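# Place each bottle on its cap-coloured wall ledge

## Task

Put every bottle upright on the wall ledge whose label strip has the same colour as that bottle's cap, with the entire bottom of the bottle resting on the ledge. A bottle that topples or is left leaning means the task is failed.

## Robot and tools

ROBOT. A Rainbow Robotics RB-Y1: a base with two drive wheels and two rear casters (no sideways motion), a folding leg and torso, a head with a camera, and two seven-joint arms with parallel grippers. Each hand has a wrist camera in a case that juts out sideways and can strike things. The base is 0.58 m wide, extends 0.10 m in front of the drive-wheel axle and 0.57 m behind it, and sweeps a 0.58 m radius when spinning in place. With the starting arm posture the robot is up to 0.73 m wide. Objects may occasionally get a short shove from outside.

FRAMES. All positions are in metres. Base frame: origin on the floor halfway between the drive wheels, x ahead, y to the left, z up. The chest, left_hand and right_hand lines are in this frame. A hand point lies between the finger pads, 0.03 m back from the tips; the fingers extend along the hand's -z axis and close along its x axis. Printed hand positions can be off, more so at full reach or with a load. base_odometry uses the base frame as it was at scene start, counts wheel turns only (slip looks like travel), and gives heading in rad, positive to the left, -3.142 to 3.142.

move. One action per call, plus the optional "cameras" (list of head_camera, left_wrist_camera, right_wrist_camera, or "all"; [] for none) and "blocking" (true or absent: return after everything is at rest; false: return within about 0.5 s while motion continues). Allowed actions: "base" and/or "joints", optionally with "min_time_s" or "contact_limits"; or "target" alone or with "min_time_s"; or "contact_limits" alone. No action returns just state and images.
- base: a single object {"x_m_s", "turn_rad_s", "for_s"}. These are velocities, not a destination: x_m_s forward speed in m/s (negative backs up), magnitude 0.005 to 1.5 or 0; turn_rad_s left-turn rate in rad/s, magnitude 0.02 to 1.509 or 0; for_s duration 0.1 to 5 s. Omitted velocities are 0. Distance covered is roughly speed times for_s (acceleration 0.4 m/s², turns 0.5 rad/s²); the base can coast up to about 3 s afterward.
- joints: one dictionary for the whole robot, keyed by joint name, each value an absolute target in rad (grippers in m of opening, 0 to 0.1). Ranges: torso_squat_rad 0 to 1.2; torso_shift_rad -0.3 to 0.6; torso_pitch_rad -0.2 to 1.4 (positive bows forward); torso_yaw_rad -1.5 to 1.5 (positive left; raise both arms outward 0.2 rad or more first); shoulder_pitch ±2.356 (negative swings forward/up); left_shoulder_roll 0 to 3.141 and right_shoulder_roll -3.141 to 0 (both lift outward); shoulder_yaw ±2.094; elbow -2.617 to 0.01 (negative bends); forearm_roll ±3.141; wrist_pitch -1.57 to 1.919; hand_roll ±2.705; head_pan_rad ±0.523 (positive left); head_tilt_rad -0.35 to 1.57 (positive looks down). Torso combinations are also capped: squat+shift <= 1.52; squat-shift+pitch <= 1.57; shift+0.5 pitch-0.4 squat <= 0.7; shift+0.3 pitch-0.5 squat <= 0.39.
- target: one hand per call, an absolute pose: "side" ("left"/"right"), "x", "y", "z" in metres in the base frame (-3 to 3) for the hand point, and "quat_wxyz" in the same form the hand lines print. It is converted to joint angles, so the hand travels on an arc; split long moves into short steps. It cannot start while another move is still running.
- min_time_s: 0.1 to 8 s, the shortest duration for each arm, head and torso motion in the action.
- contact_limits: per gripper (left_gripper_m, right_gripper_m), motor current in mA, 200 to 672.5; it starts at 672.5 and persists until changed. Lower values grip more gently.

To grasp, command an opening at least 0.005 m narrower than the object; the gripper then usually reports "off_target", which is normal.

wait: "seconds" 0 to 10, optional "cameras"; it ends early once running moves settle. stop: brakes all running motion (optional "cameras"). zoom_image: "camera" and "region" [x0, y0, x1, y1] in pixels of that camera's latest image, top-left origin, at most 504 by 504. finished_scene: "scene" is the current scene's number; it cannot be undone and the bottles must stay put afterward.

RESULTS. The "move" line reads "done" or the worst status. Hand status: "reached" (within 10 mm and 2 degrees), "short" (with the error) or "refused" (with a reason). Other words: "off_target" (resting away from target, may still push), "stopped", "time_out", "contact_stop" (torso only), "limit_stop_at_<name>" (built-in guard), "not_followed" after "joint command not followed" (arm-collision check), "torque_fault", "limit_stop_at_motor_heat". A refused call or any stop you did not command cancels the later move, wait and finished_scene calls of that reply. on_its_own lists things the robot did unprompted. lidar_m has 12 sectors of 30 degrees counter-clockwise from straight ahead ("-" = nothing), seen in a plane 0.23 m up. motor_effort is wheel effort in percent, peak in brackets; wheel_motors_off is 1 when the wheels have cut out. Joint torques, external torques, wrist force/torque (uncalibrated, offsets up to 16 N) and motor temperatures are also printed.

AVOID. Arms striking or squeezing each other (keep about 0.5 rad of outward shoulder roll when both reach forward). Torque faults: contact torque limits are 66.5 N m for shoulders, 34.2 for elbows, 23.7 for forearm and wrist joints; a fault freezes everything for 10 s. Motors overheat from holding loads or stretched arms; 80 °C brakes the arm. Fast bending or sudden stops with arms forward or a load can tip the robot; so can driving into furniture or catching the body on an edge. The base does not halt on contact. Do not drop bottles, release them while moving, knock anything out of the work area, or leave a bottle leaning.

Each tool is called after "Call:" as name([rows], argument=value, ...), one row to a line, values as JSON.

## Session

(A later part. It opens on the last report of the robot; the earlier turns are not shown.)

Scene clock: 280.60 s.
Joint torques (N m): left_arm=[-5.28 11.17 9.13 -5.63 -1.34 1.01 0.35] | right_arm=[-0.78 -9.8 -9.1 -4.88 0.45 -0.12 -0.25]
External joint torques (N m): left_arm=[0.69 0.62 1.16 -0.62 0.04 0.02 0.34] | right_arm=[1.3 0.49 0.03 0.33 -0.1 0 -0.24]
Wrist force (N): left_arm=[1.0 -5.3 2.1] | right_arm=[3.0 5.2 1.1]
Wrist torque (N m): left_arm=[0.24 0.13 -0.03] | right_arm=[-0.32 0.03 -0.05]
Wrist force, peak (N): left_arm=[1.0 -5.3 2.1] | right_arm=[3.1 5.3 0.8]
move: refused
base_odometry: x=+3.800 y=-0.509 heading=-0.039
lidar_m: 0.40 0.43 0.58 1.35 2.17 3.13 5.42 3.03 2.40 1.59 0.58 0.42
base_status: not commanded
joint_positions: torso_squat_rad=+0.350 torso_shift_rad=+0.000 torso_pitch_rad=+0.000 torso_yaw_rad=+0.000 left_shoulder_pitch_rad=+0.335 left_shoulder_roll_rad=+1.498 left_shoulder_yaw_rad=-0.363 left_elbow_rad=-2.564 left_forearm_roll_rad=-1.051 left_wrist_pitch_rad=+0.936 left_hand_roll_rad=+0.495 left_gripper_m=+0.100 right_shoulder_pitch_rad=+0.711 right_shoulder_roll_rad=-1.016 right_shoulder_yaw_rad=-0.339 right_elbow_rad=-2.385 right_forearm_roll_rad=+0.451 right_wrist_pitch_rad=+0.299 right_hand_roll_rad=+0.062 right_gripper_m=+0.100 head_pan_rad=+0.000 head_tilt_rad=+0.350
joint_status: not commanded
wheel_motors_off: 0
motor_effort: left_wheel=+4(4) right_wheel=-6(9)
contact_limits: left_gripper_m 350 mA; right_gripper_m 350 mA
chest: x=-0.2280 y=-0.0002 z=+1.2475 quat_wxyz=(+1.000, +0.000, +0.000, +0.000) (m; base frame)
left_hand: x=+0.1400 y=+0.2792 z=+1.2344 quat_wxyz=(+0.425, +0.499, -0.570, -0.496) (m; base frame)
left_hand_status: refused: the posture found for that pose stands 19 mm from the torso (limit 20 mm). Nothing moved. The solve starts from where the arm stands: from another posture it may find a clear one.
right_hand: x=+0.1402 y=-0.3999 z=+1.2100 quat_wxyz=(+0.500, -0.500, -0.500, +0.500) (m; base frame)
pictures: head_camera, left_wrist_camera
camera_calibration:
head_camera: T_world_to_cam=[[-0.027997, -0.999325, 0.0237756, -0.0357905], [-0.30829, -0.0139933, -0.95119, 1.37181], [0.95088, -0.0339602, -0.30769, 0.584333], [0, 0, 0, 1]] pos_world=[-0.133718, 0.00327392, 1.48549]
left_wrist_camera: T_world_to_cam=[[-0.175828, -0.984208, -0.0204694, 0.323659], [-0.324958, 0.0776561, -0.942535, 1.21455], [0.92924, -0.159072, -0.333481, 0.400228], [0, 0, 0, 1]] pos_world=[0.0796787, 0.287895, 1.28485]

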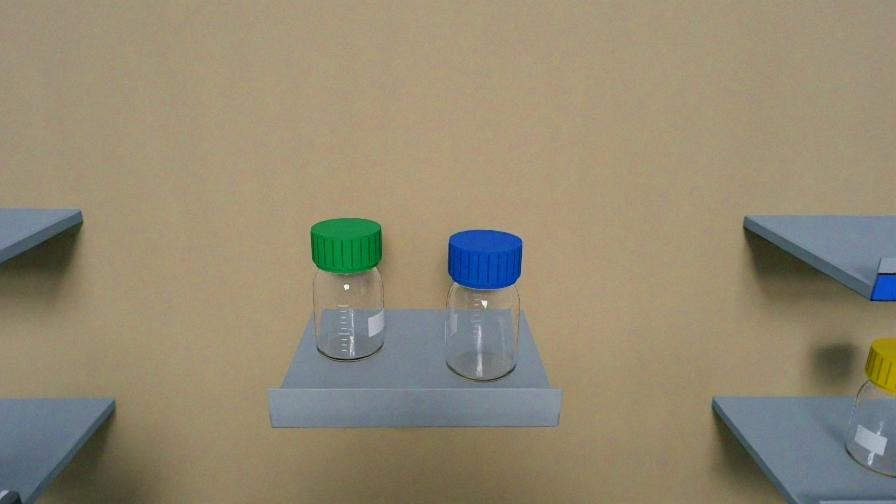

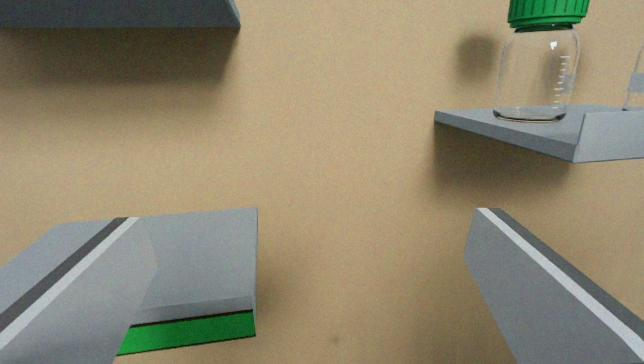

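Call:
move(target={"side":"left","x":0.165,"y":0.20,"z":1.30,"quat_wxyz":[0.5,0.5,-0.5,-0.5]}, min_time_s=1.5)

Call:
move(target={"side":"left","x":0.172,"y":0.12,"z":1.32,"quat_wxyz":[0.5,0.5,-0.5,-0.5]}, min_time_s=1.5, cameras=["left_wrist_camera", "head_camera"])

Scene clock: 282.87 s.
Joint torques (N m): left_arm=[-10.88 5.37 4.71 -6.47 -1.8 -1.06 0.31] | right_arm=[-0.28 -10.55 -8.61 -4.61 0.5 -0.25 -0.25]
External joint torques (N m): left_arm=[-0.1 0.3 -1.81 -0.55 -0.08 -0.13 0.3] | right_arm=[1.8 -0.26 0.52 0.61 -0.05 -0.13 -0.24]
Wrist force (N): left_arm=[0.9 -4.8 2.6] | right_arm=[3.4 5.0 0.1]
Wrist torque (N m): left_arm=[0.17 0.12 -0.04] | right_arm=[-0.29 0.05 -0.07]
Wrist force, peak (N): left_arm=[1.1 -5.6 2.7] | right_arm=[3.7 5.9 0.2]
move: short
base_odometry: x=+3.800 y=-0.509 heading=-0.039
lidar_m: 0.40 0.43 0.59 1.35 2.17 3.13 5.43 3.03 2.39 1.59 0.58 0.42
base_status: not commanded
joint_positions: torso_squat_rad=+0.350 torso_shift_rad=+0.000 torso_pitch_rad=+0.000 torso_yaw_rad=+0.000 left_shoulder_pitch_rad=-0.351 left_shoulder_roll_rad=+0.762 left_shoulder_yaw_rad=-0.697 left_elbow_rad=-2.617 left_forearm_roll_rad=-0.808 left_wrist_pitch_rad=+1.472 left_hand_roll_rad=-0.484 left_gripper_m=+0.100 right_shoulder_pitch_rad=+0.711 right_shoulder_roll_rad=-1.016 right_shoulder_yaw_rad=-0.339 right_elbow_rad=-2.385 right_forearm_roll_rad=+0.451 right_wrist_pitch_rad=+0.299 right_hand_roll_rad=+0.062 right_gripper_m=+0.100 head_pan_rad=+0.000 head_tilt_rad=+0.350
joint_status: all done
wheel_motors_off: 0
motor_effort: left_wheel=+4(4) right_wheel=-9(9)
contact_limits: left_gripper_m 350 mA; right_gripper_m 350 mA
chest: x=-0.2280 y=-0.0002 z=+1.2475 quat_wxyz=(+1.000, +0.000, +0.000, +0.000) (m; base frame)
left_hand: x=+0.1659 y=+0.1998 z=+1.2998 quat_wxyz=(+0.478, +0.593, -0.512, -0.397) (m; base frame)
left_hand_status: short (checked arc, as near as the solve gets, planned for 1.5 s): 1 mm and 16.2 deg off. The place is met; only the turn is off.
right_hand: x=+0.1402 y=-0.3999 z=+1.2100 quat_wxyz=(+0.500, -0.500, -0.500, +0.500) (m; base frame)
pictures: none

Scene clock: 284.70 s.
Joint torques (N m): left_arm=[-14.22 2.12 6.94 -4.18 -1.43 -1.48 0.1] | right_arm=[-0.92 -10.6 -8.77 -4.66 0.62 -0.32 -0.22]
External joint torques (N m): left_arm=[-1.11 -0.17 1.27 -0.44 -0.05 0.02 0.09] | right_arm=[1.17 -0.3 0.36 0.55 0.07 -0.2 -0.21]
Wrist force (N): left_arm=[1.1 -5.4 1.0] | right_arm=[2.9 4.4 1.2]
Wrist torque (N m): left_arm=[0.23 0.15 -0.04] | right_arm=[-0.30 -0.02 -0.06]
Wrist force, peak (N): left_arm=[0.6 -5.3 2.6] | right_arm=[2.9 5.9 0.2]
move: done
base_odometry: x=+3.800 y=-0.509 heading=-0.039
lidar_m: 0.41 0.42 0.59 1.35 2.16 3.13 5.43 3.03 2.39 1.59 0.57 0.42
base_status: not commanded
joint_positions: torso_squat_rad=+0.350 torso_shift_rad=+0.000 torso_pitch_rad=+0.000 torso_yaw_rad=+0.000 left_shoulder_pitch_rad=-0.649 left_shoulder_roll_rad=+0.455 left_shoulder_yaw_rad=-0.618 left_elbow_rad=-2.617 left_forearm_roll_rad=-0.441 left_wrist_pitch_rad=+1.754 left_hand_roll_rad=-0.827 left_gripper_m=+0.100 right_shoulder_pitch_rad=+0.711 right_shoulder_roll_rad=-1.016 right_shoulder_yaw_rad=-0.339 right_elbow_rad=-2.385 right_forearm_roll_rad=+0.451 right_wrist_pitch_rad=+0.299 right_hand_roll_rad=+0.062 right_gripper_m=+0.100 head_pan_rad=+0.000 head_tilt_rad=+0.350
joint_status: all done
wheel_motors_off: 0
motor_effort: left_wheel=+4(4) right_wheel=-7(8)
contact_limits: left_gripper_m 350 mA; right_gripper_m 350 mA
chest: x=-0.2280 y=-0.0002 z=+1.2475 quat_wxyz=(+1.000, +0.000, +0.000, +0.000) (m; base frame)
left_hand: x=+0.1723 y=+0.1196 z=+1.3199 quat_wxyz=(+0.502, +0.504, -0.498, -0.496) (m; base frame)
left_hand_status: reached (checked arc, planned for 1.5 s): 0 mm and 0.8 deg off.
right_hand: x=+0.1402 y=-0.3999 z=+1.2100 quat_wxyz=(+0.500, -0.500, -0.500, +0.500) (m; base frame)
pictures: head_camera, left_wrist_camera
camera_calibration:
head_camera: T_world_to_cam=[[-0.027997, -0.999325, 0.0237756, -0.0357905], [-0.30829, -0.0139933, -0.95119, 1.37181], [0.95088, -0.0339602, -0.30769, 0.584333], [0, 0, 0, 1]] pos_world=[-0.133718, 0.00327392, 1.48549]
left_wrist_camera: T_world_to_cam=[[-0.0230848, -0.999719, -0.00546871, 0.12977], [-0.464131, 0.015562, -0.88563, 1.27437], [0.885466, -0.0179064, -0.464359, 0.536695], [0, 0, 0, 1]] pos_world=[0.119243, 0.119512, 1.37855]

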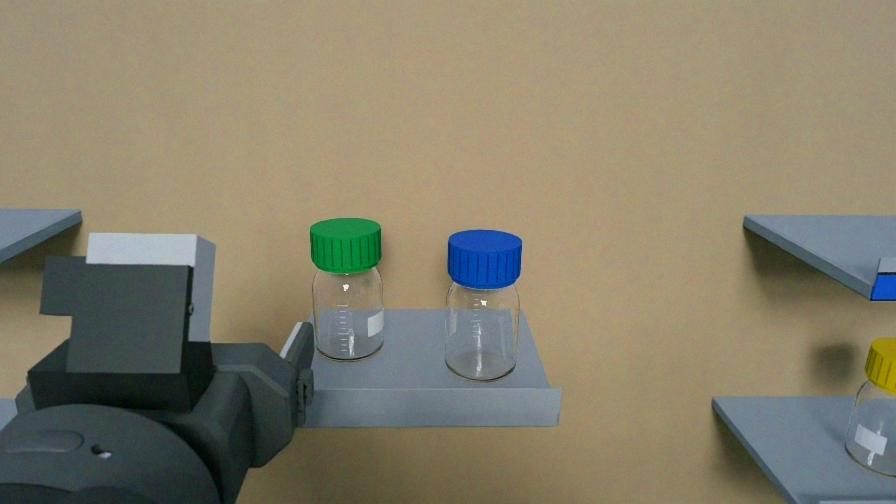

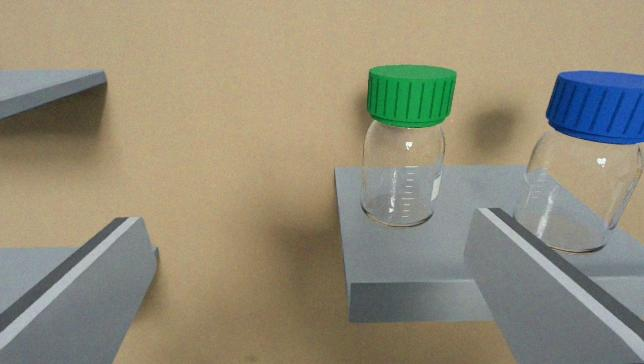

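Call:
move(joints={"left_gripper_m":0.082})

Call:
move(target={"side":"left","x":0.178,"y":0.057,"z":1.303,"quat_wxyz":[0.5,0.5,-0.5,-0.5]}, min_time_s=1.3)

Call:
move(target={"side":"left","x":0.235,"y":0.057,"z":1.303,"quat_wxyz":[0.5,0.5,-0.5,-0.5]}, min_time_s=1.3, cameras=["left_wrist_camera", "head_camera"])

Scene clock: 286.10 s.
Joint torques (N m): left_arm=[-13.9 1.84 7.2 -4.35 -1.37 -1.51 0.09] | right_arm=[-0.64 -10.09 -9.07 -4.59 0.5 -0.17 -0.09]
External joint torques (N m): left_arm=[-0.78 -0.45 1.53 -0.61 0.01 -0.01 0.07] | right_arm=[1.44 0.2 0.06 0.62 -0.04 -0.05 -0.08]
Wrist force (N): left_arm=[0.8 -5.2 1.2] | right_arm=[3.1 4.6 0.1]
Wrist torque (N m): left_arm=[0.21 0.10 -0.04] | right_arm=[-0.24 -0.01 -0.03]
Wrist force, peak (N): left_arm=[0.8 -5.4 1.5] | right_arm=[3.3 5.8 0.6]
move: done
base_odometry: x=+3.800 y=-0.509 heading=-0.039
lidar_m: 0.41 0.43 0.58 1.35 2.17 3.12 5.43 3.03 2.39 1.58 0.58 0.43
base_status: not commanded
joint_positions: torso_squat_rad=+0.350 torso_shift_rad=+0.000 torso_pitch_rad=+0.000 torso_yaw_rad=+0.000 left_shoulder_pitch_rad=-0.649 left_shoulder_roll_rad=+0.455 left_shoulder_yaw_rad=-0.618 left_elbow_rad=-2.617 left_forearm_roll_rad=-0.441 left_wrist_pitch_rad=+1.754 left_hand_roll_rad=-0.827 left_gripper_m=+0.082 right_shoulder_pitch_rad=+0.711 right_shoulder_roll_rad=-1.016 right_shoulder_yaw_rad=-0.339 right_elbow_rad=-2.385 right_forearm_roll_rad=+0.451 right_wrist_pitch_rad=+0.299 right_hand_roll_rad=+0.062 right_gripper_m=+0.100 head_pan_rad=+0.000 head_tilt_rad=+0.350
joint_status: all done
wheel_motors_off: 0
motor_effort: left_wheel=+4(4) right_wheel=-8(8)
contact_limits: left_gripper_m 350 mA; right_gripper_m 350 mA
chest: x=-0.2280 y=-0.0002 z=+1.2475 quat_wxyz=(+1.000, +0.000, +0.000, +0.000) (m; base frame)
left_hand: x=+0.1723 y=+0.1196 z=+1.3199 quat_wxyz=(+0.502, +0.504, -0.498, -0.496) (m; base frame)
right_hand: x=+0.1402 y=-0.3999 z=+1.2100 quat_wxyz=(+0.500, -0.500, -0.500, +0.500) (m; base frame)
pictures: none

Scene clock: 287.73 s.
Joint torques (N m): left_arm=[-14.81 -0.11 3.97 -3.91 -1.61 -1.28 0.46] | right_arm=[-1.39 -10.27 -8.38 -4.84 0.58 -0.15 -0.2]
External joint torques (N m): left_arm=[-1.11 -0.18 -2.1 0.74 -0.15 0.15 0.45] | right_arm=[0.69 0.02 0.74 0.37 0.04 -0.02 -0.19]
Wrist force (N): left_arm=[0.8 -4.9 1.2] | right_arm=[3.1 4.7 0.8]
Wrist torque (N m): left_arm=[0.16 0.11 -0.16] | right_arm=[-0.28 0.03 -0.08]
Wrist force, peak (N): left_arm=[0.9 -5.5 1.2] | right_arm=[3.8 5.3 1.1]
move: done
base_odometry: x=+3.800 y=-0.509 heading=-0.039
lidar_m: 0.40 0.42 0.59 1.35 2.16 3.12 5.43 3.03 2.39 1.60 0.58 0.42
base_status: not commanded
joint_positions: torso_squat_rad=+0.350 torso_shift_rad=+0.000 torso_pitch_rad=+0.000 torso_yaw_rad=+0.000 left_shoulder_pitch_rad=-0.726 left_shoulder_roll_rad=+0.306 left_shoulder_yaw_rad=-0.800 left_elbow_rad=-2.450 left_forearm_roll_rad=-0.601 left_wrist_pitch_rad=+1.762 left_hand_roll_rad=-0.775 left_gripper_m=+0.082 right_shoulder_pitch_rad=+0.711 right_shoulder_roll_rad=-1.016 right_shoulder_yaw_rad=-0.339 right_elbow_rad=-2.385 right_forearm_roll_rad=+0.451 right_wrist_pitch_rad=+0.299 right_hand_roll_rad=+0.062 right_gripper_m=+0.100 head_pan_rad=+0.000 head_tilt_rad=+0.350
joint_status: all done
wheel_motors_off: 0
motor_effort: left_wheel=+4(4) right_wheel=-8(9)
contact_limits: left_gripper_m 350 mA; right_gripper_m 350 mA
chest: x=-0.2280 y=-0.0002 z=+1.2475 quat_wxyz=(+1.000, +0.000, +0.000, +0.000) (m; base frame)
left_hand: x=+0.1772 y=+0.0574 z=+1.3031 quat_wxyz=(+0.499, +0.500, -0.500, -0.501) (m; base frame)
left_hand_status: reached (checked arc, planned for 1.3 s): 1 mm and 0.1 deg off.
right_hand: x=+0.1402 y=-0.3999 z=+1.2100 quat_wxyz=(+0.500, -0.500, -0.500, +0.500) (m; base frame)
pictures: none

Scene clock: 289.37 s.
Joint torques (N m): left_arm=[-17.34 2.91 8.1 -4.81 -1.44 -1.53 0.48] | right_arm=[-0.91 -10.33 -8.64 -4.97 0.66 -0.25 -0.2]
External joint torques (N m): left_arm=[-1.44 1.79 1.11 0.38 0.13 -0.22 0.46] | right_arm=[1.17 -0.03 0.49 0.24 0.11 -0.13 -0.19]
Wrist force (N): left_arm=[0.6 -5.5 1.4] | right_arm=[2.6 5.1 0.6]
Wrist torque (N m): left_arm=[0.24 0.09 -0.17] | right_arm=[-0.30 -0.02 -0.11]
Wrist force, peak (N): left_arm=[1.1 -5.5 1.2] | right_arm=[3.2 5.6 1.3]
move: done
base_odometry: x=+3.800 y=-0.509 heading=-0.039
lidar_m: 0.41 0.42 0.58 1.35 2.17 3.13 5.43 3.03 2.39 1.59 0.59 0.42
base_status: not commanded
joint_positions: torso_squat_rad=+0.350 torso_shift_rad=+0.000 torso_pitch_rad=+0.000 torso_yaw_rad=+0.000 left_shoulder_pitch_rad=-0.768 left_shoulder_roll_rad=+0.348 left_shoulder_yaw_rad=-0.704 left_elbow_rad=-2.255 left_forearm_roll_rad=-0.485 left_wrist_pitch_rad=+1.585 left_hand_roll_rad=-0.696 left_gripper_m=+0.082 right_shoulder_pitch_rad=+0.711 right_shoulder_roll_rad=-1.016 right_shoulder_yaw_rad=-0.339 right_elbow_rad=-2.385 right_forearm_roll_rad=+0.451 right_wrist_pitch_rad=+0.299 right_hand_roll_rad=+0.062 right_gripper_m=+0.100 head_pan_rad=+0.000 head_tilt_rad=+0.350
joint_status: all done
wheel_motors_off: 0
motor_effort: left_wheel=+4(4) right_wheel=-7(8)
contact_limits: left_gripper_m 350 mA; right_gripper_m 350 mA
chest: x=-0.2280 y=-0.0002 z=+1.2475 quat_wxyz=(+1.000, +0.000, +0.000, +0.000) (m; base frame)
left_hand: x=+0.2349 y=+0.0568 z=+1.3030 quat_wxyz=(+0.500, +0.500, -0.500, -0.500) (m; base frame)
left_hand_status: reached (checked arc, planned for 1.3 s): 0 mm and 0.0 deg off.
right_hand: x=+0.1402 y=-0.3999 z=+1.2100 quat_wxyz=(+0.500, -0.500, -0.500, +0.500) (m; base frame)
pictures: head_camera, left_wrist_camera
camera_calibration:
head_camera: T_world_to_cam=[[-0.027997, -0.999325, 0.0237756, -0.0357905], [-0.30829, -0.0139933, -0.95119, 1.37181], [0.95088, -0.0339602, -0.30769, 0.584333], [0, 0, 0, 1]] pos_world=[-0.133718, 0.00327392, 1.48549]
left_wrist_camera: T_world_to_cam=[[-0.0364718, -0.999322, -0.00506668, 0.0708935], [-0.466791, 0.0215188, -0.884106, 1.2877], [0.883615, -0.0298798, -0.46726, 0.477287], [0, 0, 0, 1]] pos_world=[0.181936, 0.0573969, 1.36184]

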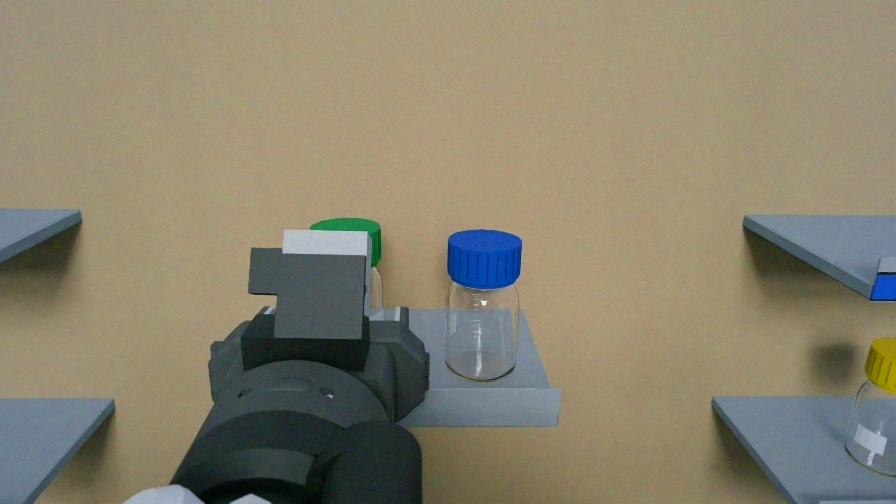

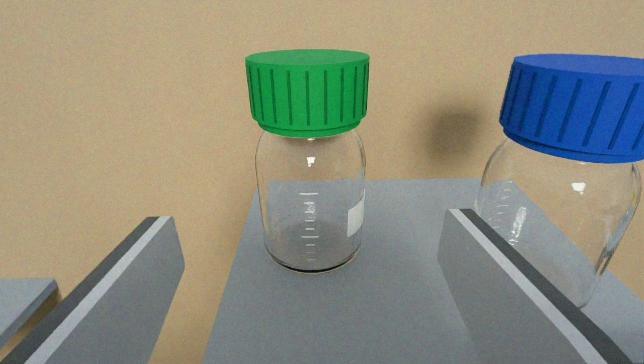

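Call:
move(target={"side":"left","x":0.285,"y":0.0585,"z":1.303,"quat_wxyz":[0.5,0.5,-0.5,-0.5]}, min_time_s=1.3, cameras=["left_wrist_camera"])

Call:
move(target={"side":"left","x":0.32,"y":0.0585,"z":1.303,"quat_wxyz":[0.5,0.5,-0.5,-0.5]}, min_time_s=1.3, cameras=["left_wrist_camera", "head_camera"])

Scene clock: 291.57 s.
Joint torques (N m): left_arm=[-19.08 3.81 8.87 -5.03 -1.35 -1.37 0.52] | right_arm=[-0.73 -10.48 -9.04 -4.94 0.43 -0.27 -0.02]
External joint torques (N m): left_arm=[-1.26 1.69 1.22 0.59 0.25 -0.14 0.51] | right_arm=[1.35 -0.18 0.09 0.28 -0.12 -0.15 -0.01]
Wrist force (N): left_arm=[1.1 -5.0 1.3] | right_arm=[3.5 4.4 0.3]
Wrist torque (N m): left_arm=[0.16 0.15 -0.17] | right_arm=[-0.28 0.10 -0.06]
Wrist force, peak (N): left_arm=[1.0 -5.5 1.3] | right_arm=[3.8 5.2 0.6]
move: done
base_odometry: x=+3.800 y=-0.509 heading=-0.039
lidar_m: 0.40 0.42 0.59 1.35 2.17 3.13 5.44 3.03 2.39 1.59 0.58 0.42
base_status: not commanded
joint_positions: torso_squat_rad=+0.350 torso_shift_rad=+0.000 torso_pitch_rad=+0.000 torso_yaw_rad=+0.000 left_shoulder_pitch_rad=-0.819 left_shoulder_roll_rad=+0.370 left_shoulder_yaw_rad=-0.649 left_elbow_rad=-2.070 left_forearm_roll_rad=-0.415 left_wrist_pitch_rad=+1.434 left_hand_roll_rad=-0.644 left_gripper_m=+0.082 right_shoulder_pitch_rad=+0.711 right_shoulder_roll_rad=-1.016 right_shoulder_yaw_rad=-0.339 right_elbow_rad=-2.385 right_forearm_roll_rad=+0.451 right_wrist_pitch_rad=+0.299 right_hand_roll_rad=+0.062 right_gripper_m=+0.100 head_pan_rad=+0.000 head_tilt_rad=+0.350
joint_status: all done
wheel_motors_off: 0
motor_effort: left_wheel=+4(5) right_wheel=-8(9)
contact_limits: left_gripper_m 350 mA; right_gripper_m 350 mA
chest: x=-0.2280 y=-0.0002 z=+1.2475 quat_wxyz=(+1.000, +0.000, +0.000, +0.000) (m; base frame)
left_hand: x=+0.2842 y=+0.0586 z=+1.3030 quat_wxyz=(+0.500, +0.500, -0.500, -0.500) (m; base frame)
left_hand_status: reached (checked arc, planned for 1.3 s): 1 mm and 0.0 deg off.
right_hand: x=+0.1402 y=-0.3999 z=+1.2100 quat_wxyz=(+0.500, -0.500, -0.500, +0.500) (m; base frame)
pictures: left_wrist_camera
camera_calibration:
left_wrist_camera: T_world_to_cam=[[-0.0366094, -0.999317, -0.00510436, 0.0745727], [-0.466983, 0.021623, -0.884002, 1.31048], [0.883508, -0.0299791, -0.467455, 0.43403], [0, 0, 0, 1]] pos_world=[0.231235, 0.0591969, 1.36174]

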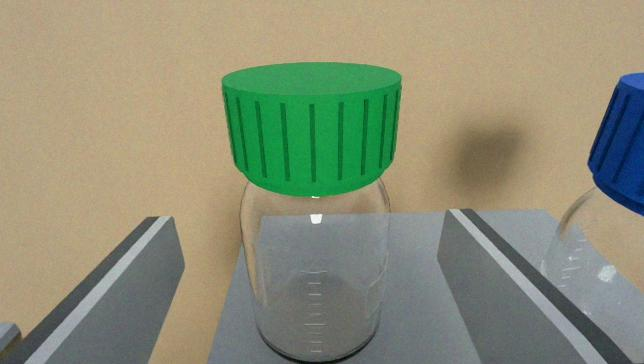

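Scene clock: 293.20 s.
Joint torques (N m): left_arm=[-20.76 4.86 9.23 -5 -1.49 -1.33 0.54] | right_arm=[-0.97 -10.37 -8.78 -4.66 0.67 -0.23 -0.22]
External joint torques (N m): left_arm=[-1.52 2.03 1.24 0.92 0.09 -0.16 0.52] | right_arm=[1.11 -0.07 0.35 0.56 0.12 -0.11 -0.22]
Wrist force (N): left_arm=[0.8 -5.3 1.6] | right_arm=[3.4 4.4 0.3]
Wrist torque (N m): left_arm=[0.21 0.10 -0.15] | right_arm=[-0.25 0.04 -0.07]
Wrist force, peak (N): left_arm=[1.0 -5.6 1.3] | right_arm=[3.2 5.7 1.0]
move: done
base_odometry: x=+3.800 y=-0.509 heading=-0.039
lidar_m: 0.40 0.42 0.58 1.34 2.15 3.12 5.43 3.03 2.39 1.59 0.58 0.42
base_status: not commanded
joint_positions: torso_squat_rad=+0.350 torso_shift_rad=+0.000 torso_pitch_rad=+0.000 torso_yaw_rad=+0.000 left_shoulder_pitch_rad=-0.869 left_shoulder_roll_rad=+0.371 left_shoulder_yaw_rad=-0.624 left_elbow_rad=-1.919 left_forearm_roll_rad=-0.383 left_wrist_pitch_rad=+1.326 left_hand_roll_rad=-0.610 left_gripper_m=+0.082 right_shoulder_pitch_rad=+0.711 right_shoulder_roll_rad=-1.016 right_shoulder_yaw_rad=-0.339 right_elbow_rad=-2.385 right_forearm_roll_rad=+0.451 right_wrist_pitch_rad=+0.299 right_hand_roll_rad=+0.062 right_gripper_m=+0.100 head_pan_rad=+0.000 head_tilt_rad=+0.350
joint_status: all done
wheel_motors_off: 0
motor_effort: left_wheel=+4(4) right_wheel=-7(9)
contact_limits: left_gripper_m 350 mA; right_gripper_m 350 mA
chest: x=-0.2280 y=-0.0002 z=+1.2475 quat_wxyz=(+1.000, +0.000, +0.000, +0.000) (m; base frame)
left_hand: x=+0.3195 y=+0.0584 z=+1.3030 quat_wxyz=(+0.500, +0.500, -0.500, -0.500) (m; base frame)
left_hand_status: reached (checked arc, planned for 1.3 s): 0 mm and 0.0 deg off.
right_hand: x=+0.1402 y=-0.3999 z=+1.2100 quat_wxyz=(+0.500, -0.500, -0.500, +0.500) (m; base frame)
pictures: head_camera, left_wrist_camera
camera_calibration:
head_camera: T_world_to_cam=[[-0.027997, -0.999325, 0.0237756, -0.0357905], [-0.30829, -0.0139933, -0.95119, 1.37181], [0.95088, -0.0339602, -0.30769, 0.584333], [0, 0, 0, 1]] pos_world=[-0.133718, 0.00327392, 1.48549]
left_wrist_camera: T_world_to_cam=[[-0.0366529, -0.999315, -0.00519792, 0.0757087], [-0.466781, 0.0217193, -0.884106, 1.32719], [0.883613, -0.0299788, -0.467257, 0.402493], [0, 0, 0, 1]] pos_world=[0.266636, 0.0588973, 1.36184]

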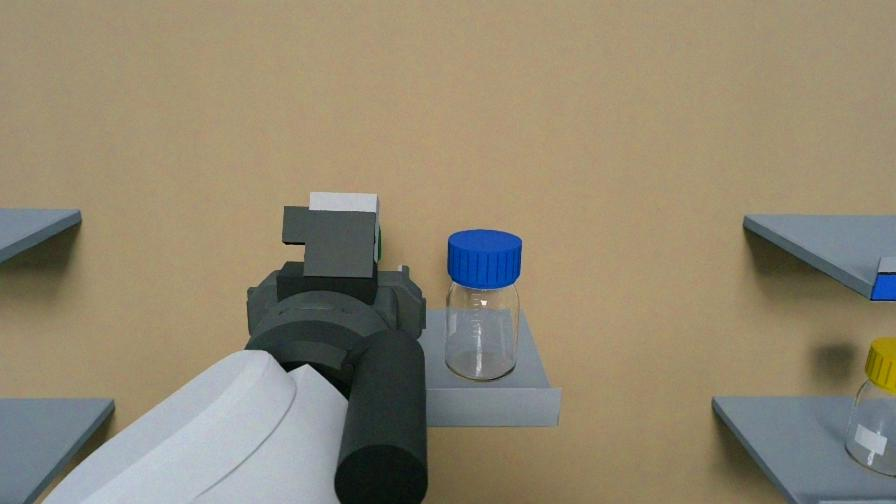

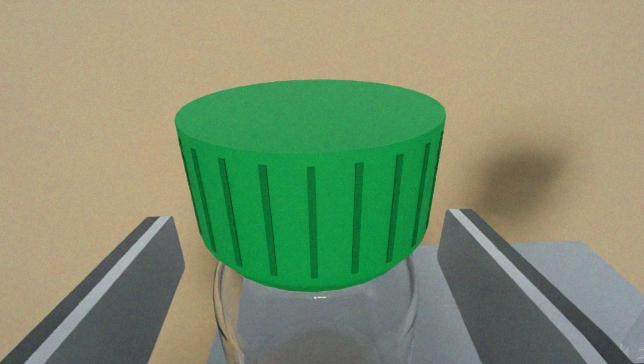

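Call:
move(target={"side":"left","x":0.320,"y":0.0585,"z":1.304,"quat_wxyz":[0.5417,0.4545,-0.4545,-0.5417]}, min_time_s=1.0, cameras=["left_wrist_camera"])

Call:
move(target={"side":"left","x":0.336,"y":0.0585,"z":1.302,"quat_wxyz":[0.5417,0.4545,-0.4545,-0.5417]}, min_time_s=1.0, cameras=["left_wrist_camera", "head_camera"])

Scene clock: 295.87 s.
Joint torques (N m): left_arm=[-21.13 3.2 9.01 -4.63 -1.28 -1.34 0.07] | right_arm=[-0.62 -9.71 -8.89 -4.76 0.49 -0.19 -0.25]
External joint torques (N m): left_arm=[-1.36 -0.2 1.33 0.77 0.2 0.01 0.05] | right_arm=[1.46 0.58 0.24 0.45 -0.06 -0.07 -0.24]
Wrist force (N): left_arm=[1.0 -5.2 0.0] | right_arm=[3.2 5.1 0.6]
Wrist torque (N m): left_arm=[0.21 0.14 -0.04] | right_arm=[-0.33 -0.01 -0.04]
Wrist force, peak (N): left_arm=[1.2 -5.4 1.5] | right_arm=[4.0 5.0 1.1]
move: done
base_odometry: x=+3.800 y=-0.509 heading=-0.039
lidar_m: 0.40 0.42 0.58 1.35 2.17 3.13 5.44 3.03 2.39 1.59 0.58 0.42
base_status: not commanded
joint_positions: torso_squat_rad=+0.350 torso_shift_rad=+0.000 torso_pitch_rad=+0.000 torso_yaw_rad=+0.000 left_shoulder_pitch_rad=-0.954 left_shoulder_roll_rad=+0.347 left_shoulder_yaw_rad=-0.540 left_elbow_rad=-1.906 left_forearm_roll_rad=-0.176 left_wrist_pitch_rad=+1.483 left_hand_roll_rad=-0.722 left_gripper_m=+0.082 right_shoulder_pitch_rad=+0.711 right_shoulder_roll_rad=-1.016 right_shoulder_yaw_rad=-0.339 right_elbow_rad=-2.385 right_forearm_roll_rad=+0.451 right_wrist_pitch_rad=+0.299 right_hand_roll_rad=+0.062 right_gripper_m=+0.100 head_pan_rad=+0.000 head_tilt_rad=+0.350
joint_status: all done
wheel_motors_off: 0
motor_effort: left_wheel=+4(5) right_wheel=-7(9)
contact_limits: left_gripper_m 350 mA; right_gripper_m 350 mA
chest: x=-0.2280 y=-0.0002 z=+1.2475 quat_wxyz=(+1.000, +0.000, +0.000, +0.000) (m; base frame)
left_hand: x=+0.3196 y=+0.0584 z=+1.3041 quat_wxyz=(+0.541, +0.455, -0.455, -0.542) (m; base frame)
left_hand_status: reached (checked arc, planned for 1.0 s): 0 mm and 0.1 deg off.
right_hand: x=+0.1402 y=-0.3999 z=+1.2100 quat_wxyz=(+0.500, -0.500, -0.500, +0.500) (m; base frame)
pictures: left_wrist_camera
camera_calibration:
left_wrist_camera: T_world_to_cam=[[-0.0372993, -0.999303, 0.00130826, 0.0675205], [-0.612346, 0.0218213, -0.790289, 1.25236], [0.78971, -0.0302783, -0.612733, 0.622609], [0, 0, 0, 1]] pos_world=[0.277717, 0.0589967, 1.37113]

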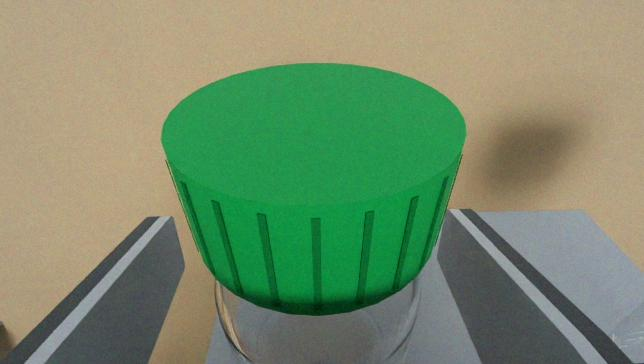

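Scene clock: 297.20 s.
Joint torques (N m): left_arm=[-21.68 3.33 9.44 -4.89 -1.27 -1.38 0.66] | right_arm=[-0.73 -10.52 -9.41 -4.89 0.44 -0.19 -0.09]
External joint torques (N m): left_arm=[-1.3 -0.36 1.7 0.77 0.2 -0.03 0.64] | right_arm=[1.35 -0.22 -0.28 0.33 -0.1 -0.07 -0.08]
Wrist force (N): left_arm=[1.1 -4.9 0.5] | right_arm=[3.1 4.5 0.6]
Wrist torque (N m): left_arm=[0.19 0.14 -0.17] | right_arm=[-0.22 0.00 -0.05]
Wrist force, peak (N): left_arm=[1.0 -5.4 0.1] | right_arm=[3.5 5.5 0.1]
move: done
base_odometry: x=+3.800 y=-0.509 heading=-0.039
lidar_m: 0.40 0.42 0.58 1.35 2.16 3.13 5.43 3.03 2.39 1.59 0.58 0.42
base_status: not commanded
joint_positions: torso_squat_rad=+0.350 torso_shift_rad=+0.000 torso_pitch_rad=+0.000 torso_yaw_rad=+0.000 left_shoulder_pitch_rad=-0.972 left_shoulder_roll_rad=+0.345 left_shoulder_yaw_rad=-0.534 left_elbow_rad=-1.831 left_forearm_roll_rad=-0.168 left_wrist_pitch_rad=+1.426 left_hand_roll_rad=-0.717 left_gripper_m=+0.082 right_shoulder_pitch_rad=+0.711 right_shoulder_roll_rad=-1.016 right_shoulder_yaw_rad=-0.339 right_elbow_rad=-2.385 right_forearm_roll_rad=+0.451 right_wrist_pitch_rad=+0.299 right_hand_roll_rad=+0.062 right_gripper_m=+0.100 head_pan_rad=+0.000 head_tilt_rad=+0.350
joint_status: all done
wheel_motors_off: 0
motor_effort: left_wheel=+4(4) right_wheel=-7(9)
contact_limits: left_gripper_m 350 mA; right_gripper_m 350 mA
chest: x=-0.2280 y=-0.0002 z=+1.2475 quat_wxyz=(+1.000, +0.000, +0.000, +0.000) (m; base frame)
left_hand: x=+0.3359 y=+0.0585 z=+1.3021 quat_wxyz=(+0.541, +0.455, -0.454, -0.542) (m; base frame)
left_hand_status: reached (checked arc, planned for 1.0 s): 0 mm and 0.0 deg off.
right_hand: x=+0.1402 y=-0.3999 z=+1.2100 quat_wxyz=(+0.500, -0.500, -0.500, +0.500) (m; base frame)
pictures: head_camera, left_wrist_camera
camera_calibration:
head_camera: T_world_to_cam=[[-0.027997, -0.999325, 0.0237756, -0.0357905], [-0.30829, -0.0139933, -0.95119, 1.37181], [0.95088, -0.0339602, -0.30769, 0.584333], [0, 0, 0, 1]] pos_world=[-0.133718, 0.00327392, 1.48549]
left_wrist_camera: T_world_to_cam=[[-0.0365053, -0.999333, 0.000731267, 0.0686923], [-0.613043, 0.0218163, -0.789749, 1.26023], [0.789206, -0.0292783, -0.61343, 0.609559], [0, 0, 0, 1]] pos_world=[0.294012, 0.0589998, 1.36913]

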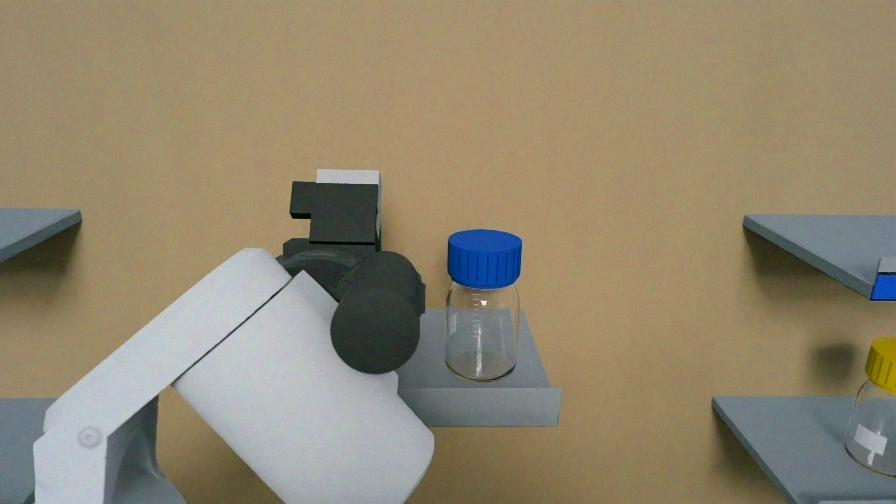

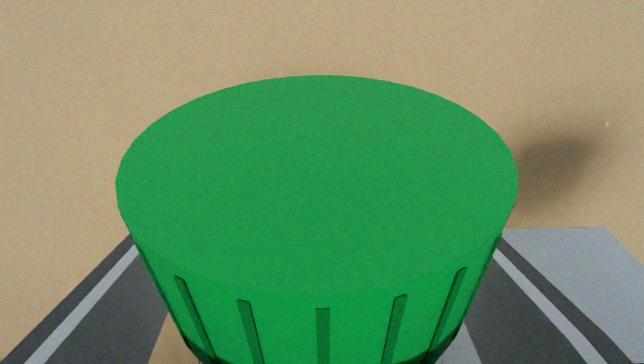

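Call:
move(target={"side":"left","x":0.336,"y":0.0567,"z":1.302,"quat_wxyz":[0.5417,0.4545,-0.4545,-0.5417]}, min_time_s=0.6)

Call:
move(joints={"left_gripper_m":0.066}, cameras=["left_wrist_camera"])

Scene clock: 298.50 s.
Joint torques (N m): left_arm=[-21.98 3.27 5.7 -4.81 -1.56 -1.1 0.58] | right_arm=[-0.72 -10.44 -9.13 -4.56 0.62 -0.14 -0.12]
External joint torques (N m): left_arm=[-1.58 -0.39 -2.04 0.86 -0.08 0.24 0.56] | right_arm=[1.36 -0.15 0 0.65 0.07 -0.01 -0.11]
Wrist force (N): left_arm=[0.7 -5.2 0.4] | right_arm=[2.8 4.3 0.4]
Wrist torque (N m): left_arm=[0.20 0.10 -0.15] | right_arm=[-0.20 -0.03 -0.08]
Wrist force, peak (N): left_arm=[0.9 -5.6 0.4] | right_arm=[3.7 5.5 0.6]
move: done
base_odometry: x=+3.800 y=-0.509 heading=-0.039
lidar_m: 0.40 0.43 0.59 1.35 2.16 3.13 5.44 3.03 2.40 1.59 0.58 0.43
base_status: not commanded
joint_positions: torso_squat_rad=+0.350 torso_shift_rad=+0.000 torso_pitch_rad=+0.000 torso_yaw_rad=+0.000 left_shoulder_pitch_rad=-0.975 left_shoulder_roll_rad=+0.341 left_shoulder_yaw_rad=-0.535 left_elbow_rad=-1.827 left_forearm_roll_rad=-0.171 left_wrist_pitch_rad=+1.427 left_hand_roll_rad=-0.715 left_gripper_m=+0.082 right_shoulder_pitch_rad=+0.711 right_shoulder_roll_rad=-1.016 right_shoulder_yaw_rad=-0.339 right_elbow_rad=-2.385 right_forearm_roll_rad=+0.451 right_wrist_pitch_rad=+0.299 right_hand_roll_rad=+0.062 right_gripper_m=+0.100 head_pan_rad=+0.000 head_tilt_rad=+0.350
joint_status: all done
wheel_motors_off: 0
motor_effort: left_wheel=+4(4) right_wheel=-8(9)
contact_limits: left_gripper_m 350 mA; right_gripper_m 350 mA
chest: x=-0.2280 y=-0.0002 z=+1.2475 quat_wxyz=(+1.000, +0.000, +0.000, +0.000) (m; base frame)
left_hand: x=+0.3360 y=+0.0569 z=+1.3023 quat_wxyz=(+0.542, +0.455, -0.455, -0.541) (m; base frame)
left_hand_status: reached (checked arc, planned for 0.6 s): 0 mm and 0.0 deg off.
right_hand: x=+0.1402 y=-0.3999 z=+1.2100 quat_wxyz=(+0.500, -0.500, -0.500, +0.500) (m; base frame)
pictures: none

Scene clock: 299.13 s.
Joint torques (N m): left_arm=[-22 3.2 5.43 -4.75 -1.67 -1.24 0.55] | right_arm=[-0.95 -10.12 -8.73 -4.47 0.38 -0.18 0.05]
External joint torques (N m): left_arm=[-1.6 -0.47 -2.3 0.91 -0.2 0.1 0.53] | right_arm=[1.13 0.17 0.39 0.75 -0.16 -0.06 0.06]
Wrist force (N): left_arm=[1.0 -4.9 0.4] | right_arm=[2.8 4.6 1.0]
Wrist torque (N m): left_arm=[0.17 0.15 -0.18] | right_arm=[-0.29 0.00 -0.04]
Wrist force, peak (N): left_arm=[1.0 -5.5 0.4] | right_arm=[3.3 5.5 0.4]
move: done
base_odometry: x=+3.800 y=-0.509 heading=-0.039
lidar_m: 0.40 0.42 0.58 1.35 2.16 3.14 5.44 3.03 2.40 1.59 0.58 0.43
base_status: not commanded
joint_positions: torso_squat_rad=+0.350 torso_shift_rad=+0.000 torso_pitch_rad=+0.000 torso_yaw_rad=+0.000 left_shoulder_pitch_rad=-0.975 left_shoulder_roll_rad=+0.341 left_shoulder_yaw_rad=-0.535 left_elbow_rad=-1.827 left_forearm_roll_rad=-0.171 left_wrist_pitch_rad=+1.427 left_hand_roll_rad=-0.715 left_gripper_m=+0.066 right_shoulder_pitch_rad=+0.711 right_shoulder_roll_rad=-1.016 right_shoulder_yaw_rad=-0.339 right_elbow_rad=-2.385 right_forearm_roll_rad=+0.451 right_wrist_pitch_rad=+0.299 right_hand_roll_rad=+0.062 right_gripper_m=+0.100 head_pan_rad=+0.000 head_tilt_rad=+0.350
joint_status: all done
wheel_motors_off: 0
motor_effort: left_wheel=+4(4) right_wheel=-7(8)
contact_limits: left_gripper_m 350 mA; right_gripper_m 350 mA
chest: x=-0.2280 y=-0.0002 z=+1.2475 quat_wxyz=(+1.000, +0.000, +0.000, +0.000) (m; base frame)
left_hand: x=+0.3360 y=+0.0569 z=+1.3023 quat_wxyz=(+0.542, +0.455, -0.455, -0.541) (m; base frame)
right_hand: x=+0.1402 y=-0.3999 z=+1.2100 quat_wxyz=(+0.500, -0.500, -0.500, +0.500) (m; base frame)
pictures: left_wrist_camera
camera_calibration:
left_wrist_camera: T_world_to_cam=[[-0.0361152, -0.999346, 0.00156084, 0.065943], [-0.612964, 0.0209182, -0.789834, 1.26062], [0.789285, -0.0294817, -0.613319, 0.609394], [0, 0, 0, 1]] pos_world=[0.294113, 0.0574959, 1.36933]

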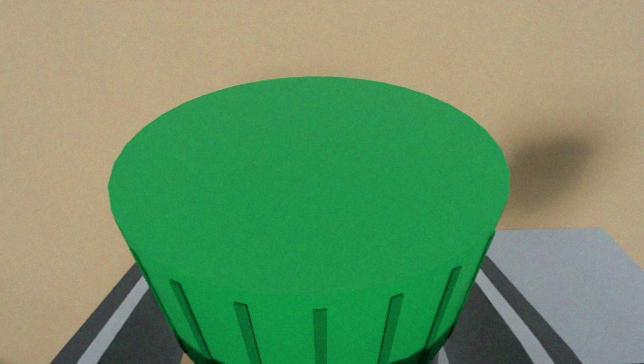

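Call:
move(target={"side":"left","x":0.336,"y":0.056,"z":1.302,"quat_wxyz":[0.5417,0.4545,-0.4545,-0.5417]}, min_time_s=0.6)

Call:
move(joints={"left_gripper_m":0.042}, cameras=["left_wrist_camera"])

Call:
move(target={"side":"left","x":0.334,"y":0.056,"z":1.318,"quat_wxyz":[0.5417,0.4545,-0.4545,-0.5417]}, min_time_s=1.0, cameras=["left_wrist_camera"])

Scene clock: 300.67 s.
Joint torques (N m): left_arm=[-22.41 4.53 7.91 -5.99 -1.54 -1.38 0.26] | right_arm=[-0.41 -10.61 -9.18 -4.67 0.62 -0.31 0]
External joint torques (N m): left_arm=[-2.01 0.87 0.18 -0.33 -0.07 -0.04 0.24] | right_arm=[1.67 -0.32 -0.05 0.54 0.07 -0.18 0]
Wrist force (N): left_arm=[0.9 -5.3 0.2] | right_arm=[3.3 5.4 0.9]
Wrist torque (N m): left_arm=[0.21 0.11 -0.18] | right_arm=[-0.37 0.07 -0.10]
Wrist force, peak (N): left_arm=[1.0 -5.5 0.4] | right_arm=[3.2 5.7 1.0]
move: done
base_odometry: x=+3.800 y=-0.509 heading=-0.039
lidar_m: 0.40 0.42 0.59 1.35 2.16 3.13 5.44 3.02 2.40 1.59 0.58 0.42
base_status: not commanded
joint_positions: torso_squat_rad=+0.350 torso_shift_rad=+0.000 torso_pitch_rad=+0.000 torso_yaw_rad=+0.000 left_shoulder_pitch_rad=-0.975 left_shoulder_roll_rad=+0.341 left_shoulder_yaw_rad=-0.535 left_elbow_rad=-1.827 left_forearm_roll_rad=-0.171 left_wrist_pitch_rad=+1.427 left_hand_roll_rad=-0.715 left_gripper_m=+0.066 right_shoulder_pitch_rad=+0.711 right_shoulder_roll_rad=-1.016 right_shoulder_yaw_rad=-0.339 right_elbow_rad=-2.385 right_forearm_roll_rad=+0.451 right_wrist_pitch_rad=+0.299 right_hand_roll_rad=+0.062 right_gripper_m=+0.100 head_pan_rad=+0.000 head_tilt_rad=+0.350
joint_status: all done
wheel_motors_off: 0
motor_effort: left_wheel=+4(5) right_wheel=-9(9)
contact_limits: left_gripper_m 350 mA; right_gripper_m 350 mA
chest: x=-0.2280 y=-0.0002 z=+1.2475 quat_wxyz=(+1.000, +0.000, +0.000, +0.000) (m; base frame)
left_hand: x=+0.3360 y=+0.0569 z=+1.3023 quat_wxyz=(+0.542, +0.455, -0.455, -0.541) (m; base frame)
left_hand_status: reached (checked arc, planned for 0.6 s): 1 mm and 0.0 deg off.
right_hand: x=+0.1402 y=-0.3999 z=+1.2100 quat_wxyz=(+0.500, -0.500, -0.500, +0.500) (m; base frame)
pictures: none

Scene clock: 301.40 s.
Joint torques (N m): left_arm=[-22.14 4.99 7.91 -5.63 -1.52 -1.44 0.42] | right_arm=[-1.1 -10.23 -8.75 -4.61 0.57 -0.19 -0.05]
External joint torques (N m): left_arm=[-1.74 1.32 0.18 0.03 -0.04 -0.1 0.41] | right_arm=[0.98 0.06 0.38 0.61 0.03 -0.06 -0.05]
Wrist force (N): left_arm=[1.3 -5.5 0.3] | right_arm=[2.8 5.3 0.2]
Wrist torque (N m): left_arm=[0.26 0.12 -0.15] | right_arm=[-0.35 -0.05 -0.04]
Wrist force, peak (N): left_arm=[1.4 -5.7 0.2] | right_arm=[3.4 5.4 0.4]
move: off_target
base_odometry: x=+3.800 y=-0.509 heading=-0.039
lidar_m: 0.41 0.42 0.59 1.35 2.16 3.13 5.43 3.03 2.39 1.59 0.58 0.42
base_status: not commanded
joint_positions: torso_squat_rad=+0.350 torso_shift_rad=+0.000 torso_pitch_rad=+0.000 torso_yaw_rad=+0.000 left_shoulder_pitch_rad=-0.975 left_shoulder_roll_rad=+0.341 left_shoulder_yaw_rad=-0.535 left_elbow_rad=-1.827 left_forearm_roll_rad=-0.171 left_wrist_pitch_rad=+1.427 left_hand_roll_rad=-0.715 left_gripper_m=+0.055 right_shoulder_pitch_rad=+0.711 right_shoulder_roll_rad=-1.016 right_shoulder_yaw_rad=-0.339 right_elbow_rad=-2.385 right_forearm_roll_rad=+0.451 right_wrist_pitch_rad=+0.299 right_hand_roll_rad=+0.062 right_gripper_m=+0.100 head_pan_rad=+0.000 head_tilt_rad=+0.350
joint_status: left_gripper_m off_target (ended at +0.055, target +0.042)
wheel_motors_off: 0
motor_effort: left_wheel=+4(4) right_wheel=-8(9)
contact_limits: left_gripper_m 350 mA; right_gripper_m 350 mA
chest: x=-0.2280 y=-0.0002 z=+1.2475 quat_wxyz=(+1.000, +0.000, +0.000, +0.000) (m; base frame)
left_hand: x=+0.3360 y=+0.0569 z=+1.3023 quat_wxyz=(+0.542, +0.455, -0.455, -0.541) (m; base frame)
right_hand: x=+0.1402 y=-0.3999 z=+1.2100 quat_wxyz=(+0.500, -0.500, -0.500, +0.500) (m; base frame)
pictures: left_wrist_camera
camera_calibration:
left_wrist_camera: T_world_to_cam=[[-0.0361938, -0.999343, 0.00161662, 0.0658891], [-0.612851, 0.0209182, -0.789921, 1.26079], [0.789369, -0.029581, -0.613206, 0.609281], [0, 0, 0, 1]] pos_world=[0.294113, 0.0574956, 1.36943]

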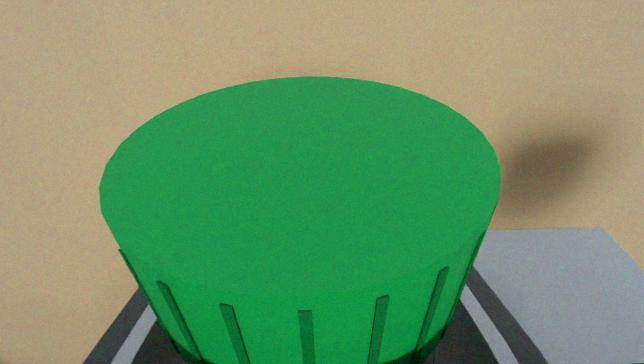

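Scene clock: 302.73 s.
Joint torques (N m): left_arm=[-22.64 3.51 9.54 -6.79 -1.55 -1.58 -0.01] | right_arm=[-0.52 -10.39 -8.95 -4.77 0.46 -0.34 -0.03]
External joint torques (N m): left_arm=[-2.15 -0.39 1.85 -1.4 -0.09 -0.21 -0.02] | right_arm=[1.57 -0.09 0.18 0.45 -0.09 -0.21 -0.02]
Wrist force (N): left_arm=[1.3 -6.4 -0.2] | right_arm=[3.3 5.1 0.6]
Wrist torque (N m): left_arm=[0.17 0.17 -0.04] | right_arm=[-0.35 0.01 -0.06]
Wrist force, peak (N): left_arm=[1.3 -6.8 -0.1] | right_arm=[3.1 5.6 0.8]
move: done
base_odometry: x=+3.800 y=-0.509 heading=-0.039
lidar_m: 0.40 0.42 0.59 1.35 2.16 3.13 5.43 3.03 2.40 1.58 0.58 0.42
base_status: not commanded
joint_positions: torso_squat_rad=+0.350 torso_shift_rad=+0.000 torso_pitch_rad=+0.000 torso_yaw_rad=+0.000 left_shoulder_pitch_rad=-1.011 left_shoulder_roll_rad=+0.340 left_shoulder_yaw_rad=-0.516 left_elbow_rad=-1.830 left_forearm_roll_rad=-0.147 left_wrist_pitch_rad=+1.458 left_hand_roll_rad=-0.735 left_gripper_m=+0.055 right_shoulder_pitch_rad=+0.711 right_shoulder_roll_rad=-1.016 right_shoulder_yaw_rad=-0.339 right_elbow_rad=-2.385 right_forearm_roll_rad=+0.451 right_wrist_pitch_rad=+0.299 right_hand_roll_rad=+0.062 right_gripper_m=+0.100 head_pan_rad=+0.000 head_tilt_rad=+0.350
joint_status: all done
wheel_motors_off: 0
motor_effort: left_wheel=+4(4) right_wheel=-8(8)
contact_limits: left_gripper_m 350 mA; right_gripper_m 350 mA
chest: x=-0.2280 y=-0.0002 z=+1.2475 quat_wxyz=(+1.000, +0.000, +0.000, +0.000) (m; base frame)
left_hand: x=+0.3338 y=+0.0559 z=+1.3176 quat_wxyz=(+0.541, +0.455, -0.455, -0.542) (m; base frame)
left_hand_status: reached (checked arc, planned for 1.0 s): 0 mm and 0.1 deg off.
right_hand: x=+0.1402 y=-0.3999 z=+1.2100 quat_wxyz=(+0.500, -0.500, -0.500, +0.500) (m; base frame)
pictures: left_wrist_camera
camera_calibration:
left_wrist_camera: T_world_to_cam=[[-0.0368042, -0.999322, 0.00081644, 0.0660742], [-0.612638, 0.0219175, -0.790059, 1.27154], [0.789506, -0.0295777, -0.61303, 0.620024], [0, 0, 0, 1]] pos_world=[0.291915, 0.0564993, 1.38463]

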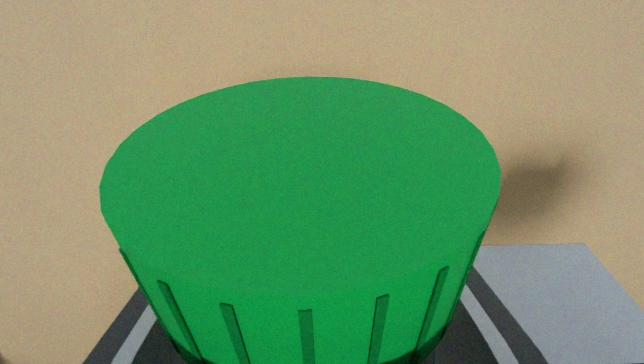

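Call:
move(target={"side":"left","x":0.316,"y":0.056,"z":1.312,"quat_wxyz":[0.5417,0.4545,-0.4545,-0.5417]}, min_time_s=1.0)

Call:
move(target={"side":"left","x":0.316,"y":0.056,"z":1.3045,"quat_wxyz":[0.5417,0.4545,-0.4545,-0.5417]}, min_time_s=0.8)

Call:
move(target={"side":"left","x":0.316,"y":0.056,"z":1.302,"quat_wxyz":[0.5417,0.4545,-0.4545,-0.5417]}, min_time_s=0.6)

Scene clock: 305.23 s.
Joint torques (N m): left_arm=[-20.85 5.68 5.97 -6.42 -1.84 -1.46 0.61] | right_arm=[-0.57 -10.22 -9.13 -4.62 0.66 -0.09 -0.01]
External joint torques (N m): left_arm=[-1.1 2.23 -1.69 -1.2 -0.37 -0.1 0.6] | right_arm=[1.51 0.07 0 0.6 0.11 0.04 0]
Wrist force (N): left_arm=[1.0 -6.4 -0.2] | right_arm=[3.0 4.6 0.3]
Wrist torque (N m): left_arm=[0.18 0.12 -0.16] | right_arm=[-0.30 -0.02 -0.08]
Wrist force, peak (N): left_arm=[1.0 -6.9 -0.1] | right_arm=[4.2 5.2 0.8]
move: done
base_odometry: x=+3.800 y=-0.509 heading=-0.039
lidar_m: 0.40 0.42 0.59 1.35 2.16 3.13 5.44 3.03 2.39 1.59 0.58 0.42
base_status: not commanded
joint_positions: torso_squat_rad=+0.350 torso_shift_rad=+0.000 torso_pitch_rad=+0.000 torso_yaw_rad=+0.000 left_shoulder_pitch_rad=-0.976 left_shoulder_roll_rad=+0.342 left_shoulder_yaw_rad=-0.534 left_elbow_rad=-1.913 left_forearm_roll_rad=-0.167 left_wrist_pitch_rad=+1.512 left_hand_roll_rad=-0.730 left_gripper_m=+0.055 right_shoulder_pitch_rad=+0.711 right_shoulder_roll_rad=-1.016 right_shoulder_yaw_rad=-0.339 right_elbow_rad=-2.385 right_forearm_roll_rad=+0.451 right_wrist_pitch_rad=+0.299 right_hand_roll_rad=+0.062 right_gripper_m=+0.100 head_pan_rad=+0.000 head_tilt_rad=+0.350
joint_status: all done
wheel_motors_off: 0
motor_effort: left_wheel=+4(4) right_wheel=-8(8)
contact_limits: left_gripper_m 350 mA; right_gripper_m 350 mA
chest: x=-0.2280 y=-0.0002 z=+1.2475 quat_wxyz=(+1.000, +0.000, +0.000, +0.000) (m; base frame)
left_hand: x=+0.3161 y=+0.0560 z=+1.3122 quat_wxyz=(+0.542, +0.454, -0.455, -0.542) (m; base frame)
left_hand_status: reached (checked arc, planned for 1.0 s): 0 mm and 0.0 deg off.
right_hand: x=+0.1402 y=-0.3999 z=+1.2100 quat_wxyz=(+0.500, -0.500, -0.500, +0.500) (m; base frame)
pictures: none

Scene clock: 306.37 s.
Joint torques (N m): left_arm=[-20.64 5.39 5.68 -6.59 -1.78 -1.66 0.56] | right_arm=[-0.98 -10.73 -8.75 -4.88 0.63 -0.25 -0.25]
External joint torques (N m): left_arm=[-0.97 2.08 -1.99 -1.24 -0.29 -0.31 0.55] | right_arm=[1.1 -0.43 0.38 0.33 0.09 -0.12 -0.24]
Wrist force (N): left_arm=[1.0 -6.8 -0.4] | right_arm=[3.8 4.5 0.5]
Wrist torque (N m): left_arm=[0.21 0.10 -0.16] | right_arm=[-0.21 0.10 -0.06]
Wrist force, peak (N): left_arm=[1.0 -6.8 -0.4] | right_arm=[3.1 5.8 0.3]
move: done
base_odometry: x=+3.800 y=-0.509 heading=-0.039
lidar_m: 0.40 0.42 0.59 1.35 2.16 3.13 5.43 3.03 2.40 1.59 0.58 0.43
base_status: not commanded
joint_positions: torso_squat_rad=+0.350 torso_shift_rad=+0.000 torso_pitch_rad=+0.000 torso_yaw_rad=+0.000 left_shoulder_pitch_rad=-0.958 left_shoulder_roll_rad=+0.342 left_shoulder_yaw_rad=-0.545 left_elbow_rad=-1.916 left_forearm_roll_rad=-0.180 left_wrist_pitch_rad=+1.500 left_hand_roll_rad=-0.721 left_gripper_m=+0.055 right_shoulder_pitch_rad=+0.711 right_shoulder_roll_rad=-1.016 right_shoulder_yaw_rad=-0.339 right_elbow_rad=-2.385 right_forearm_roll_rad=+0.451 right_wrist_pitch_rad=+0.299 right_hand_roll_rad=+0.062 right_gripper_m=+0.100 head_pan_rad=+0.000 head_tilt_rad=+0.350
joint_status: all done
wheel_motors_off: 0
motor_effort: left_wheel=+4(4) right_wheel=-7(9)
contact_limits: left_gripper_m 350 mA; right_gripper_m 350 mA
chest: x=-0.2280 y=-0.0002 z=+1.2475 quat_wxyz=(+1.000, +0.000, +0.000, +0.000) (m; base frame)
left_hand: x=+0.3160 y=+0.0560 z=+1.3047 quat_wxyz=(+0.542, +0.454, -0.454, -0.542) (m; base frame)
left_hand_status: reached (checked arc, planned for 0.8 s): 0 mm and 0.0 deg off.
right_hand: x=+0.1402 y=-0.3999 z=+1.2100 quat_wxyz=(+0.500, -0.500, -0.500, +0.500) (m; base frame)
pictures: none

Scene clock: 307.30 s.
Joint torques (N m): left_arm=[-19.86 4.97 5.61 -6.48 -1.75 -1.8 0.57] | right_arm=[-0.59 -10.16 -8.98 -4.68 0.52 -0.27 -0.08]
External joint torques (N m): left_arm=[-0.22 1.71 -2.06 -1.1 -0.26 -0.47 0.55] | right_arm=[1.49 0.14 0.15 0.53 -0.03 -0.15 -0.07]
Wrist force (N): left_arm=[0.8 -5.5 0.3] | right_arm=[2.4 4.9 0.8]
Wrist torque (N m): left_arm=[0.18 0.15 -0.20] | right_arm=[-0.31 -0.08 -0.07]
Wrist force, peak (N): left_arm=[1.0 -6.8 -0.4] | right_arm=[3.3 5.7 1.0]
move: done
base_odometry: x=+3.800 y=-0.509 heading=-0.039
lidar_m: 0.40 0.42 0.58 1.35 2.16 3.13 5.43 3.03 2.39 1.59 0.58 0.43
base_status: not commanded
joint_positions: torso_squat_rad=+0.350 torso_shift_rad=+0.000 torso_pitch_rad=+0.000 torso_yaw_rad=+0.000 left_shoulder_pitch_rad=-0.951 left_shoulder_roll_rad=+0.343 left_shoulder_yaw_rad=-0.549 left_elbow_rad=-1.916 left_forearm_roll_rad=-0.185 left_wrist_pitch_rad=+1.496 left_hand_roll_rad=-0.717 left_gripper_m=+0.055 right_shoulder_pitch_rad=+0.711 right_shoulder_roll_rad=-1.016 right_shoulder_yaw_rad=-0.339 right_elbow_rad=-2.385 right_forearm_roll_rad=+0.451 right_wrist_pitch_rad=+0.299 right_hand_roll_rad=+0.062 right_gripper_m=+0.100 head_pan_rad=+0.000 head_tilt_rad=+0.350
joint_status: all done
wheel_motors_off: 0
motor_effort: left_wheel=+4(5) right_wheel=-7(8)
contact_limits: left_gripper_m 350 mA; right_gripper_m 350 mA
chest: x=-0.2280 y=-0.0002 z=+1.2475 quat_wxyz=(+1.000, +0.000, +0.000, +0.000) (m; base frame)
left_hand: x=+0.3160 y=+0.0560 z=+1.3023 quat_wxyz=(+0.542, +0.454, -0.455, -0.542) (m; base frame)
left_hand_status: reached (checked arc, planned for 0.6 s): 0 mm and 0.0 deg off.
right_hand: x=+0.1402 y=-0.3999 z=+1.2100 quat_wxyz=(+0.500, -0.500, -0.500, +0.500) (m; base frame)
pictures: none


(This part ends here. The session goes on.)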